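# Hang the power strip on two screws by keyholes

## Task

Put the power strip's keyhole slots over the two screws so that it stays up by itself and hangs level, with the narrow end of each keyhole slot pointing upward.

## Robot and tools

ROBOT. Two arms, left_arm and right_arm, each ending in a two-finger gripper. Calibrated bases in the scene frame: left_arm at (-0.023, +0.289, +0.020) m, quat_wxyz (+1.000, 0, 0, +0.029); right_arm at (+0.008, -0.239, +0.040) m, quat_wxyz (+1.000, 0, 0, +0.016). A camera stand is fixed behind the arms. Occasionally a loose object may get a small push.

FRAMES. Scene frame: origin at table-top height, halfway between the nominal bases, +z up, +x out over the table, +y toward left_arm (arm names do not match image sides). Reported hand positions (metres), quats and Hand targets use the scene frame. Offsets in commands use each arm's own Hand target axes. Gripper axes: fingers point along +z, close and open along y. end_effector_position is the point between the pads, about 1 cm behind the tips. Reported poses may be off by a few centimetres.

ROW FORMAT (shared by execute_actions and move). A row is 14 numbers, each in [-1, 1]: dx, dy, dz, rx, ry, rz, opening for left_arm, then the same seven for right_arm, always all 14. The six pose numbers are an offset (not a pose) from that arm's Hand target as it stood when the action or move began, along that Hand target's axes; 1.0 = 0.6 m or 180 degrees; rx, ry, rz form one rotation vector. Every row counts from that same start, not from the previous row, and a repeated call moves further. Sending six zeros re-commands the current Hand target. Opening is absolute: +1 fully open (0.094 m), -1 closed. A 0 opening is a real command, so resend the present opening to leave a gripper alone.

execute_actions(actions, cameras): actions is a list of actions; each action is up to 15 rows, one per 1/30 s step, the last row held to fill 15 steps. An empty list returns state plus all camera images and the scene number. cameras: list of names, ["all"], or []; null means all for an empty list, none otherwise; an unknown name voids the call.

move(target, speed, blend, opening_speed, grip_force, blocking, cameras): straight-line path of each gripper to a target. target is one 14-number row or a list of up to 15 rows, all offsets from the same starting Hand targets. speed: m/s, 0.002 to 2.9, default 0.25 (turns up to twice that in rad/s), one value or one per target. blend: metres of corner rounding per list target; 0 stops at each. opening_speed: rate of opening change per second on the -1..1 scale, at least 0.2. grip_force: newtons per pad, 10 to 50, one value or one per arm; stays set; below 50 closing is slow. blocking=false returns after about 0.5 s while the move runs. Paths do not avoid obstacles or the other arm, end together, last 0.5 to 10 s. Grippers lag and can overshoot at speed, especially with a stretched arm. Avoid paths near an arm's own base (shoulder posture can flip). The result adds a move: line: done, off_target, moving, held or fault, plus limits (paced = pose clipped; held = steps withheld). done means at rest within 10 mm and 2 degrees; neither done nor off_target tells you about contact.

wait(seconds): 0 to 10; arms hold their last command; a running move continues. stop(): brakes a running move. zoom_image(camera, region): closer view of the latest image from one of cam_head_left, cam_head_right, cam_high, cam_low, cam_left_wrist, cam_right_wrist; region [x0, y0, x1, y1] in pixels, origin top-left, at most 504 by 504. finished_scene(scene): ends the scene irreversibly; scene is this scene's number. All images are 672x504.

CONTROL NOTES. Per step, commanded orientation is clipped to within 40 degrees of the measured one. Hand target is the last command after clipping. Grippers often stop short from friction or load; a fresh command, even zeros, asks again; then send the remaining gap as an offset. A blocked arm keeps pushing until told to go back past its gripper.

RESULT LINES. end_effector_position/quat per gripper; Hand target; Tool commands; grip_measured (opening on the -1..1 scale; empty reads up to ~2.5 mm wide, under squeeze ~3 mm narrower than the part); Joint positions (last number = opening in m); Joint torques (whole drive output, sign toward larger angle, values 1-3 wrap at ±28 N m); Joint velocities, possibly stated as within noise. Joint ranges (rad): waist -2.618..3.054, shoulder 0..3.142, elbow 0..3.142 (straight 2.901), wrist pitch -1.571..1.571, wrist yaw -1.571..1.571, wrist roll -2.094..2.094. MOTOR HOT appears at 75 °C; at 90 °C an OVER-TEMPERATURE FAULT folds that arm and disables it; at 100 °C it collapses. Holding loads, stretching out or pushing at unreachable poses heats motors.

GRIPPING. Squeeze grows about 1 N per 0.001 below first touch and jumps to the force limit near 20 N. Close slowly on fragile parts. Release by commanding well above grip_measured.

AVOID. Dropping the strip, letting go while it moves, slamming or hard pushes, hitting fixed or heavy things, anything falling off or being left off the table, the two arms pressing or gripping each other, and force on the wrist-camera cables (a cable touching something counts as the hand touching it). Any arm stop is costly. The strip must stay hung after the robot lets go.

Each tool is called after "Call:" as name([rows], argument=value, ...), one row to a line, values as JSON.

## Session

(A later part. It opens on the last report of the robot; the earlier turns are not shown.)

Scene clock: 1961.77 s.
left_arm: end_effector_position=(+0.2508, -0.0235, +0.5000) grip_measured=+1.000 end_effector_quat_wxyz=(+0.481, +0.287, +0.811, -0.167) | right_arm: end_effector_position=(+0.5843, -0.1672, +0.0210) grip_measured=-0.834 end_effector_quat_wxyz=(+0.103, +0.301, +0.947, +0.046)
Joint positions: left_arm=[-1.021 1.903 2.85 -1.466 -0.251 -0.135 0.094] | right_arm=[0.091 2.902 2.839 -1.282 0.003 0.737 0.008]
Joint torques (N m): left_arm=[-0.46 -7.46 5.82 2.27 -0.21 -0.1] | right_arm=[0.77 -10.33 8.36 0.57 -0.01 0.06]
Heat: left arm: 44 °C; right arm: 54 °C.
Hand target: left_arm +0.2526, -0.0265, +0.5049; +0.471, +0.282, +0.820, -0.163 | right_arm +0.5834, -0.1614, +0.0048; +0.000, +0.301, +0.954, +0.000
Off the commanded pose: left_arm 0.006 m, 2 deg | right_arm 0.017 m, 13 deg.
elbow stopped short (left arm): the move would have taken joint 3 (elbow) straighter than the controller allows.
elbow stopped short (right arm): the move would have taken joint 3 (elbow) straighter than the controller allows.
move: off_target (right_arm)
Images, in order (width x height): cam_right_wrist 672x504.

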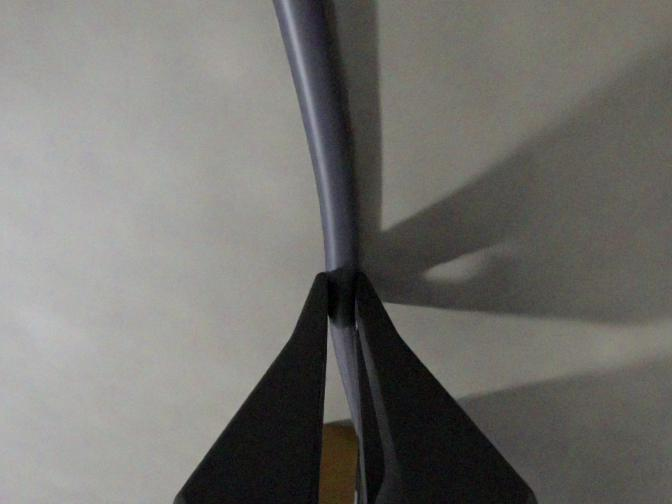

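Call:
move([
  [0,0,0,0,0,0,1.0, 0,0,-0.03,0,0,0,-1.0],
  [0,0,0,0,0,0,1.0, 0.028,-0.2,-0.042,0,0,0,-1.0],
  [0,0,0,0,0,0,1.0, 0.217,-0.2515,-0.042,0,0,0,-1.0],
], speed=0.08, blend=[0.015,0.03,0], cameras=["cam_right_wrist","cam_head_right","cam_high","cam_head_left"])

Scene clock: 1974.03 s.
left_arm: end_effector_position=(+0.2508, -0.0235, +0.5000) grip_measured=+1.000 end_effector_quat_wxyz=(+0.481, +0.287, +0.811, -0.167) | right_arm: end_effector_position=(+0.4025, -0.2114, +0.0201) grip_measured=-0.835 end_effector_quat_wxyz=(+0.008, +0.299, +0.954, +0.004)
Joint positions: left_arm=[-1.021 1.903 2.85 -1.466 -0.251 -0.135 0.094] | right_arm=[0.035 2.146 1.457 -0.864 -0.001 0.673 0.008]
Joint torques (N m): left_arm=[-0.44 -7.47 5.82 2.26 -0.21 -0.1] | right_arm=[0.51 -12.94 3.79 -0.1 0 0.12]
Heat: left arm: 44 °C; right arm: 54 °C.
Hand target: left_arm +0.2526, -0.0265, +0.5049; +0.471, +0.282, +0.820, -0.163 | right_arm +0.3901, -0.2101, +0.0301; +0.000, +0.301, +0.954, +0.000
Off the commanded pose: left_arm 0.006 m, 2 deg | right_arm 0.016 m, 1 deg.
elbow stopped short (left arm): the move would have taken joint 3 (elbow) straighter than the controller allows.
elbow stopped short (right arm): the move would have taken joint 3 (elbow) straighter than the controller allows.
move: off_target (right_arm)
Images, in order (width x height): cam_head_left 672x504, cam_head_right 672x504, cam_high 672x504, cam_right_wrist 672x504.

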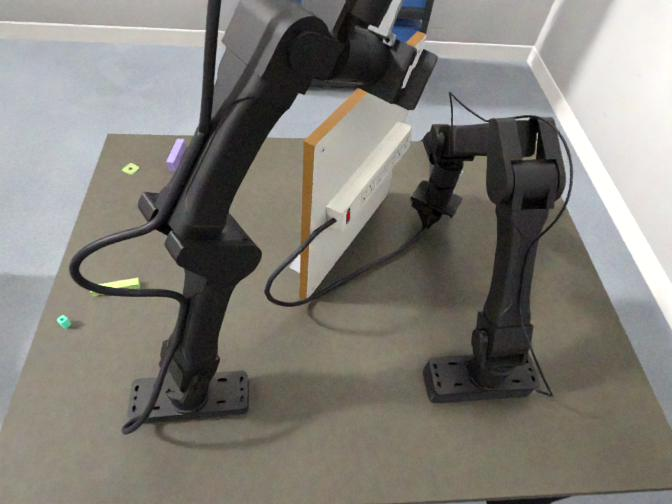

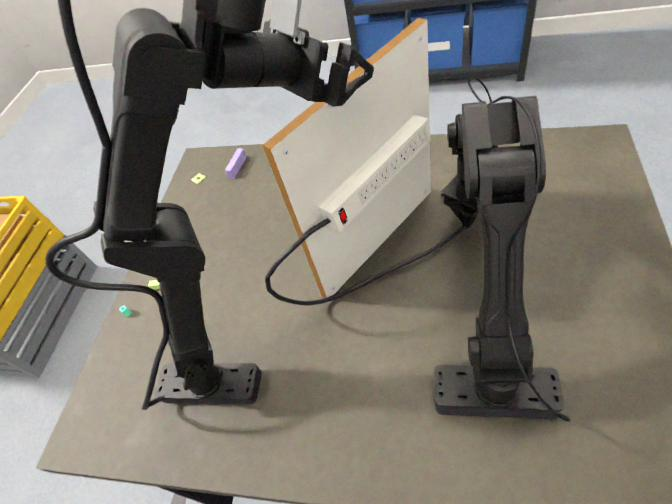

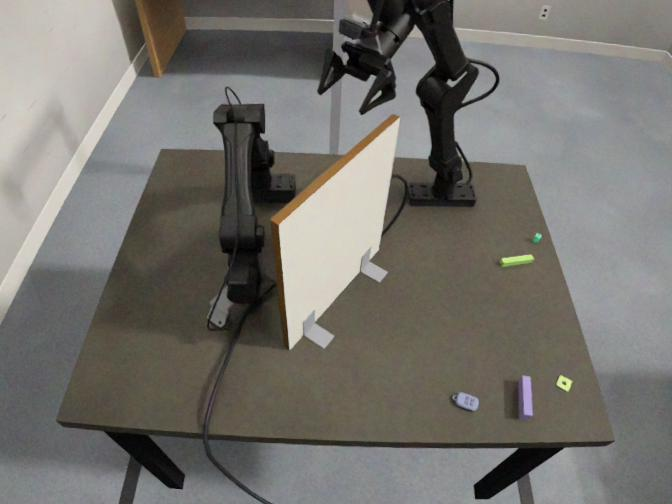

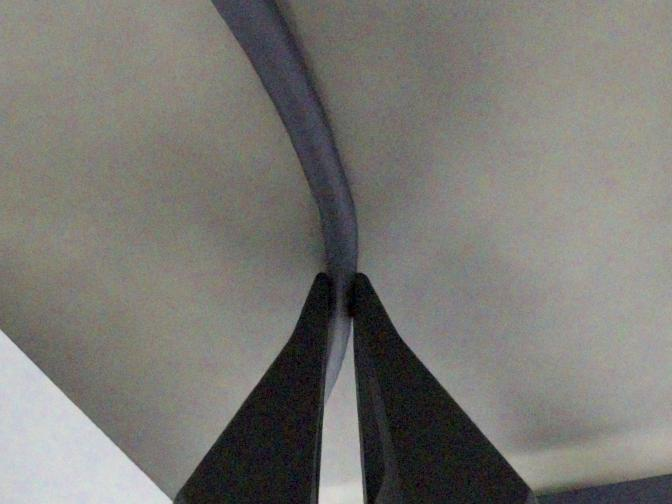

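Call:
zoom_image(camera="cam_head_right", region=[400, 100, 440, 140])

Call:
zoom_image(camera="cam_head_right", region=[300, 185, 340, 225])

Call:
zoom_image(camera="cam_head_right", region=[250, 100, 480, 320])

Scaled by 12.600.

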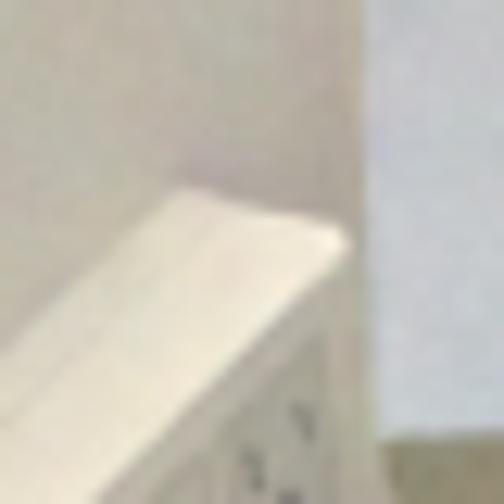

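Scaled by 12.600.

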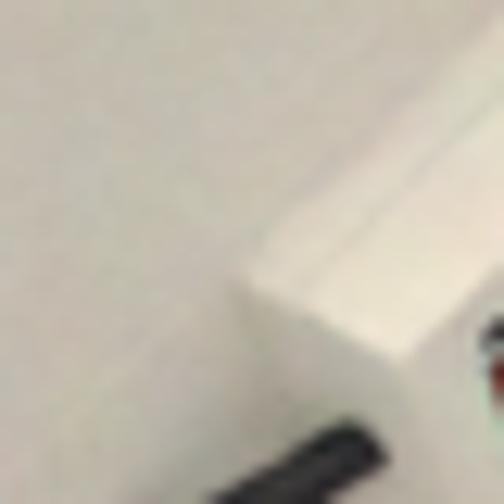

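Scaled by 2.191.

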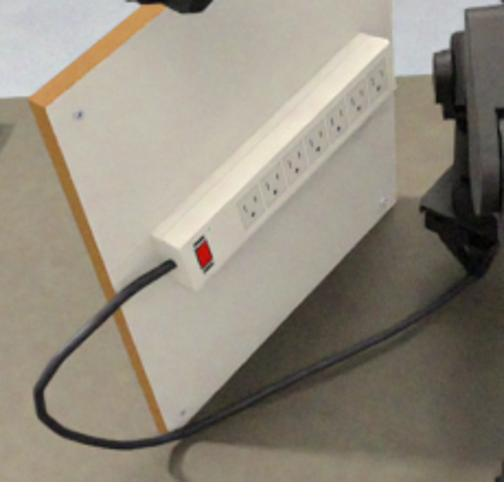

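Call:
move(target=[0,0,0,0,0,0,1.0, 0,0,0.01,0,0,0,-0.4], speed=0.03, opening_speed=0.4, cameras=["cam_right_wrist","cam_head_right"])

Call:
zoom_image(camera="cam_head_right", region=[250, 100, 480, 320])

Call:
zoom_image(camera="cam_head_right", region=[400, 100, 440, 140])

Scene clock: 1992.17 s.
left_arm: end_effector_position=(+0.2508, -0.0235, +0.5000) grip_measured=+1.000 end_effector_quat_wxyz=(+0.481, +0.287, +0.811, -0.167) | right_arm: end_effector_position=(+0.3955, -0.2112, +0.0162) grip_measured=-0.402 end_effector_quat_wxyz=(-0.001, +0.301, +0.954, +0.002)
Joint positions: left_arm=[-1.021 1.903 2.85 -1.466 -0.251 -0.135 0.094] | right_arm=[0.035 2.144 1.438 -0.865 -0.005 0.677 0.028]
Joint torques (N m): left_arm=[-0.46 -7.47 5.81 2.26 -0.21 -0.1] | right_arm=[0.5 -12.03 4.3 0.05 0.04 0.07]
Heat: left arm: 44 °C; right arm: 50 °C.
Hand target: left_arm +0.2526, -0.0265, +0.5049; +0.471, +0.282, +0.820, -0.163 | right_arm +0.3901, -0.2101, +0.0242; +0.000, +0.301, +0.954, +0.000
Off the commanded pose: left_arm 0.006 m, 2 deg | right_arm 0.010 m, 0 deg.
elbow stopped short (left arm): the move would have taken joint 3 (elbow) straighter than the controller allows.
move: done
Images, in order (width x height): cam_head_right 672x504, cam_right_wrist 672x504.

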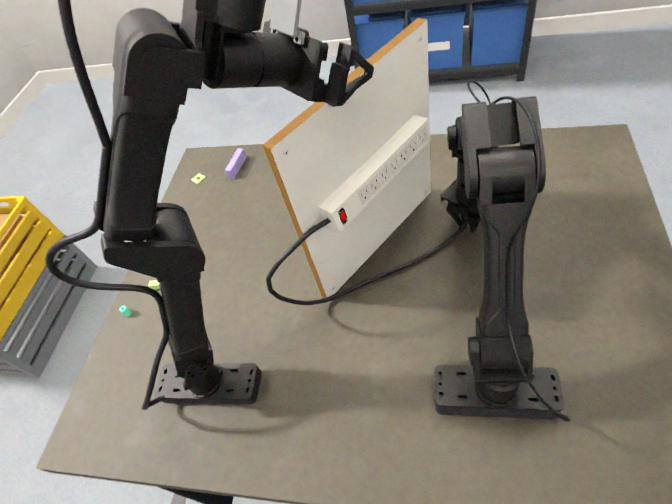

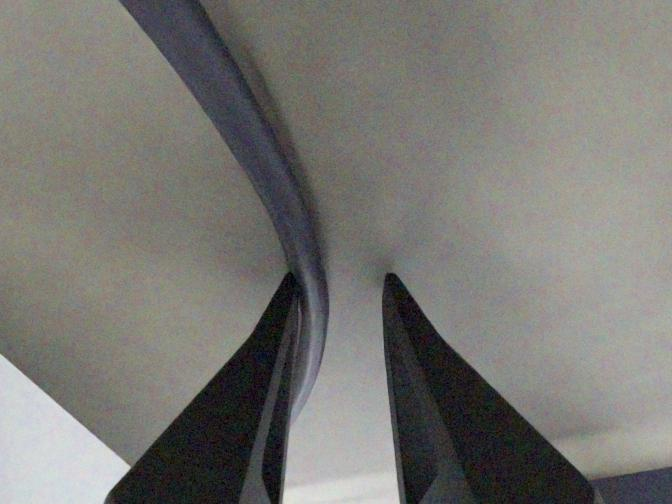

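Scaled by 2.191.

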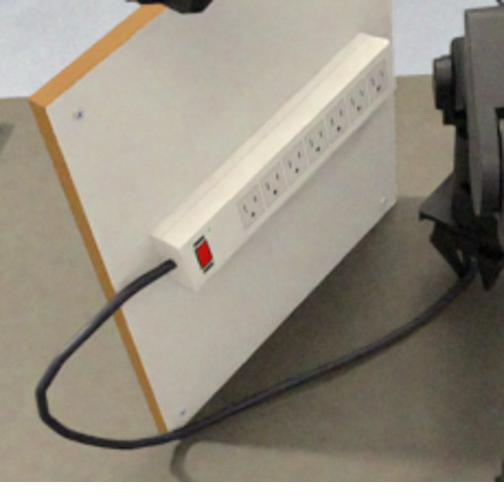

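Scaled by 12.600.

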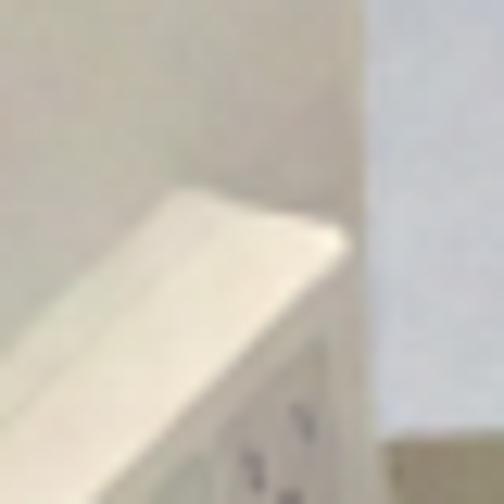

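Call:
move([
  [0,0,0,0,0,0,1.0, 0,0,0,0,0,0,-1.0],
  [0,0,0,0,0,0,1.0, 0,0,-0.03,0,0,0,-1.0],
  [0,0,0,0,0,0,1.0, 0.22,-0.015,-0.03,0,0,0,-1.0],
], speed=0.08, blend=[0,0.01,0], opening_speed=0.6, cameras=["cam_right_wrist","cam_head_right","cam_head_left"])

Call:
zoom_image(camera="cam_head_right", region=[400, 100, 440, 140])

Scene clock: 2013.17 s.
left_arm: end_effector_position=(+0.2508, -0.0235, +0.5000) grip_measured=+1.000 end_effector_quat_wxyz=(+0.481, +0.287, +0.811, -0.167) | right_arm: end_effector_position=(+0.2960, -0.1385, +0.0375) grip_measured=-0.834 end_effector_quat_wxyz=(+0.019, +0.299, +0.954, +0.011)
Joint positions: left_arm=[-1.021 1.903 2.85 -1.466 -0.251 -0.135 0.094] | right_arm=[0.303 1.788 1.014 -0.753 0.005 0.943 0.008]
Joint torques (N m): left_arm=[-0.44 -7.47 5.81 2.26 -0.21 -0.1] | right_arm=[0.62 -9.37 3.6 -0.24 -0.04 0.07]
Heat: left arm: 44 °C; right arm: 49 °C.
Hand target: left_arm +0.2526, -0.0265, +0.5049; +0.471, +0.282, +0.820, -0.163 | right_arm +0.2769, -0.1416, +0.0421; +0.000, +0.301, +0.954, +0.000
Off the commanded pose: left_arm 0.006 m, 2 deg | right_arm 0.020 m, 3 deg.
elbow stopped short (left arm): the move would have taken joint 3 (elbow) straighter than the controller allows.
move: off_target (right_arm); blend cut to 0.0091 m at target 2
Images, in order (width x height): cam_head_left 672x504, cam_head_right 672x504, cam_right_wrist 672x504.

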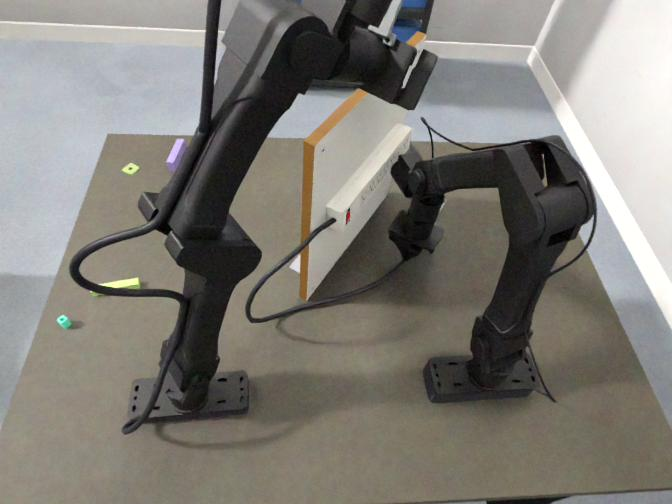

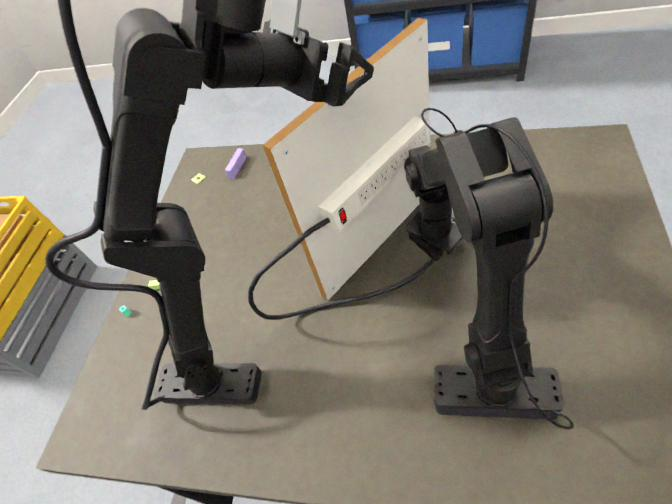

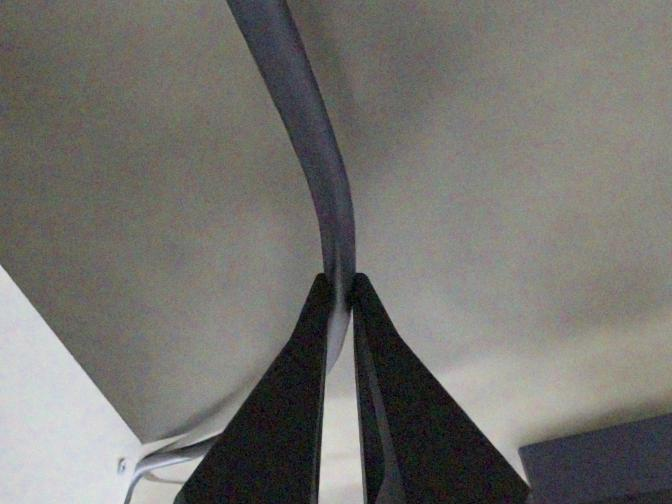

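Scaled by 12.600.

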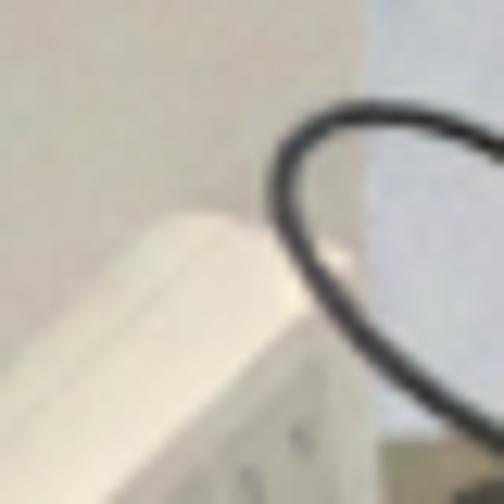

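Call:
move([
  [0,0,0,0,0,0,1.0, 0,0,0.025,0,0,0,-1.0],
  [0,0,0,0,0,0,1.0, 0,0,0.025,0,0,0,-0.2],
], speed=0.05, opening_speed=0.5, cameras=["cam_right_wrist","cam_head_right","cam_head_left"])

Call:
zoom_image(camera="cam_head_right", region=[400, 100, 440, 140])

Call:
zoom_image(camera="cam_head_right", region=[240, 100, 480, 330])

Scene clock: 2020.97 s.
left_arm: end_effector_position=(+0.2508, -0.0235, +0.5000) grip_measured=+1.000 end_effector_quat_wxyz=(+0.481, +0.287, +0.811, -0.167) | right_arm: end_effector_position=(+0.2835, -0.1421, +0.0284) grip_measured=-0.202 end_effector_quat_wxyz=(+0.006, +0.302, +0.953, +0.004)
Joint positions: left_arm=[-1.021 1.903 2.85 -1.466 -0.251 -0.135 0.094] | right_arm=[0.303 1.788 0.973 -0.741 0.001 0.949 0.037]
Joint torques (N m): left_arm=[-0.46 -7.47 5.81 2.26 -0.21 -0.1] | right_arm=[0.66 -6.76 4.23 0.15 -0.03 0.07]
Heat: left arm: 44 °C; right arm: 49 °C.
Hand target: left_arm +0.2526, -0.0265, +0.5049; +0.471, +0.282, +0.820, -0.163 | right_arm +0.2769, -0.1416, +0.0272; +0.000, +0.301, +0.954, +0.000
Off the commanded pose: left_arm 0.006 m, 2 deg | right_arm 0.007 m, 1 deg.
elbow stopped short (left arm): the move would have taken joint 3 (elbow) straighter than the controller allows.
move: done; target 2's new opening was sent with right_arm's hand 0.021 m and 4 deg from that target
Images, in order (width x height): cam_head_left 672x504, cam_head_right 672x504, cam_right_wrist 672x504.

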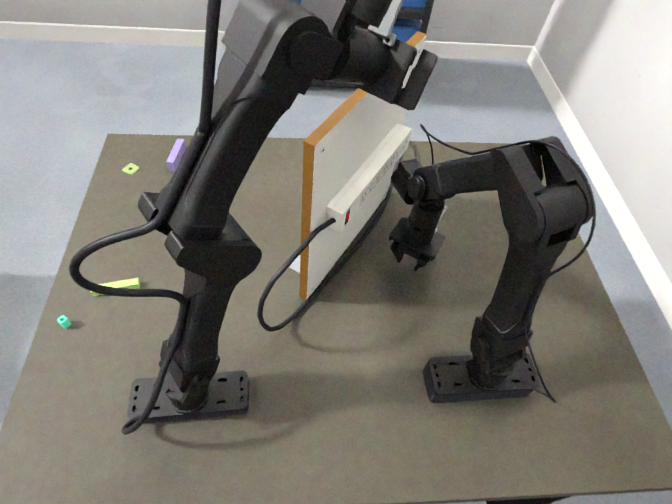

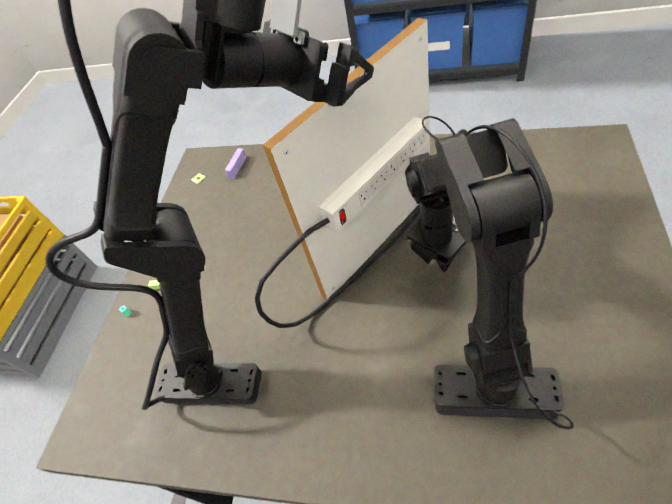

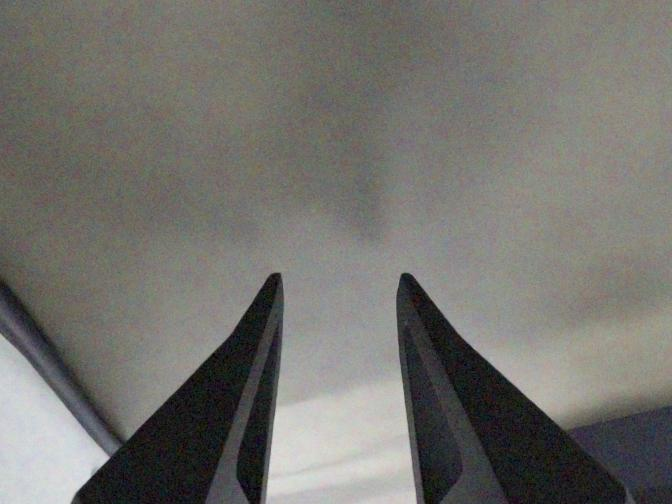

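Scaled by 12.600.

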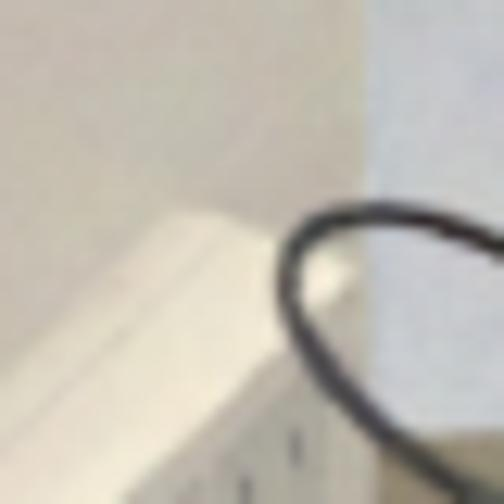

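Scaled by 2.100.

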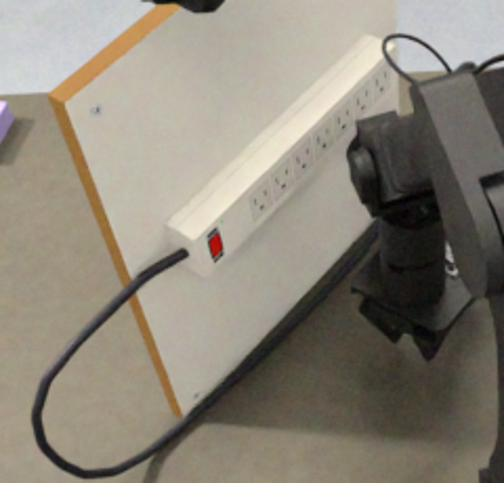

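Call:
move([
  [0,0,0,0,0,0,1.0,0,-0.05,-0.05,0,0,0,-0.2],
  [0,0,0,0,0,0,1.0,0.0,-0.15,-0.3,0,0,0,-0.2],
], speed=0.15, blend=0.02, cameras=["cam_head_right","cam_left_wrist"])

Call:
zoom_image(camera="cam_head_right", region=[300, 185, 340, 225])

Call:
zoom_image(camera="cam_head_right", region=[400, 100, 440, 140])

Scene clock: 2039.27 s.
left_arm: end_effector_position=(+0.2508, -0.0235, +0.5000) grip_measured=+1.000 end_effector_quat_wxyz=(+0.481, +0.287, +0.811, -0.167) | right_arm: end_effector_position=(+0.2206, -0.2139, +0.1954) grip_measured=-0.202 end_effector_quat_wxyz=(-0.021, +0.301, +0.953, -0.008)
Joint positions: left_arm=[-1.021 1.903 2.85 -1.466 -0.251 -0.135 0.094] | right_arm=[0.079 1.397 1.266 -1.483 -0.001 0.723 0.037]
Joint torques (N m): left_arm=[-0.44 -7.46 5.82 2.27 -0.21 -0.1] | right_arm=[-0.58 -5.33 8.35 0.11 0.02 -0.09]
Heat: left arm: 44 °C; right arm: 49 °C.
Hand target: left_arm +0.2526, -0.0265, +0.5049; +0.471, +0.282, +0.820, -0.163 | right_arm +0.2253, -0.2153, +0.2072; +0.000, +0.301, +0.954, +0.000
Off the commanded pose: left_arm 0.006 m, 2 deg | right_arm 0.013 m, 3 deg.
elbow stopped short (left arm): the move would have taken joint 3 (elbow) straighter than the controller allows.
move: off_target (right_arm)
Images, in order (width x height): cam_head_right 672x504, cam_left_wrist 672x504.

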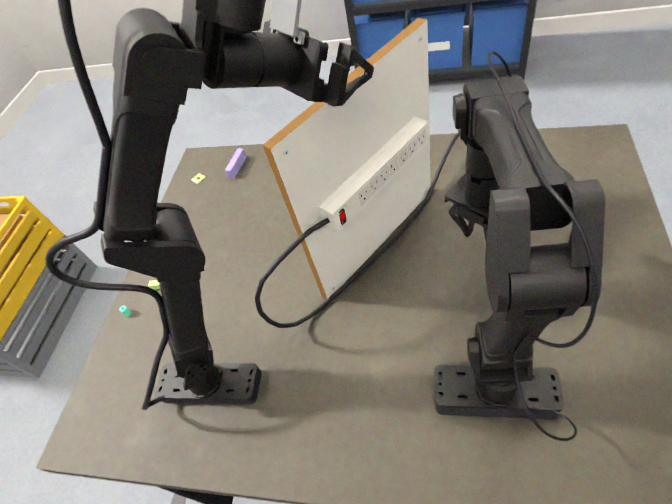

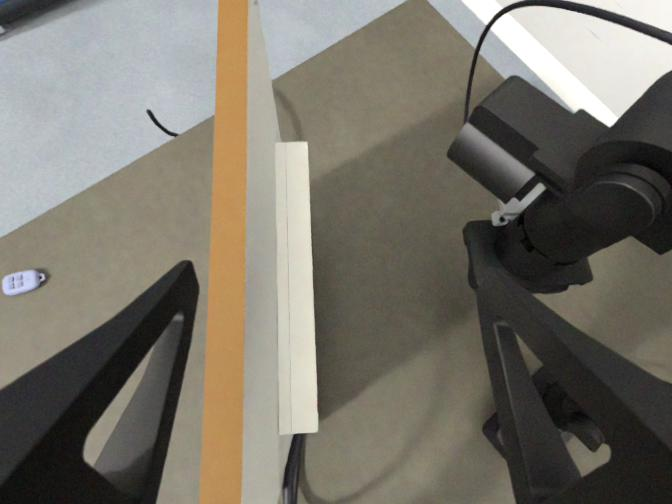

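Scaled by 12.600.

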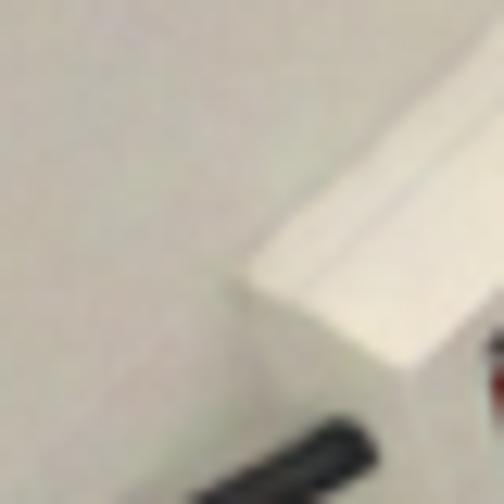

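Scaled by 12.600.

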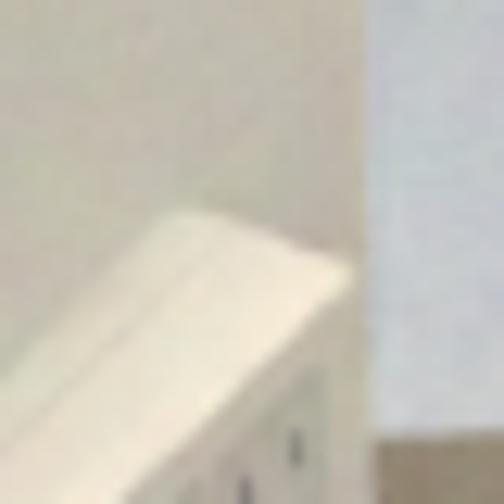

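Call:
finished_scene(scene=1)

The scene is finished: the task was done.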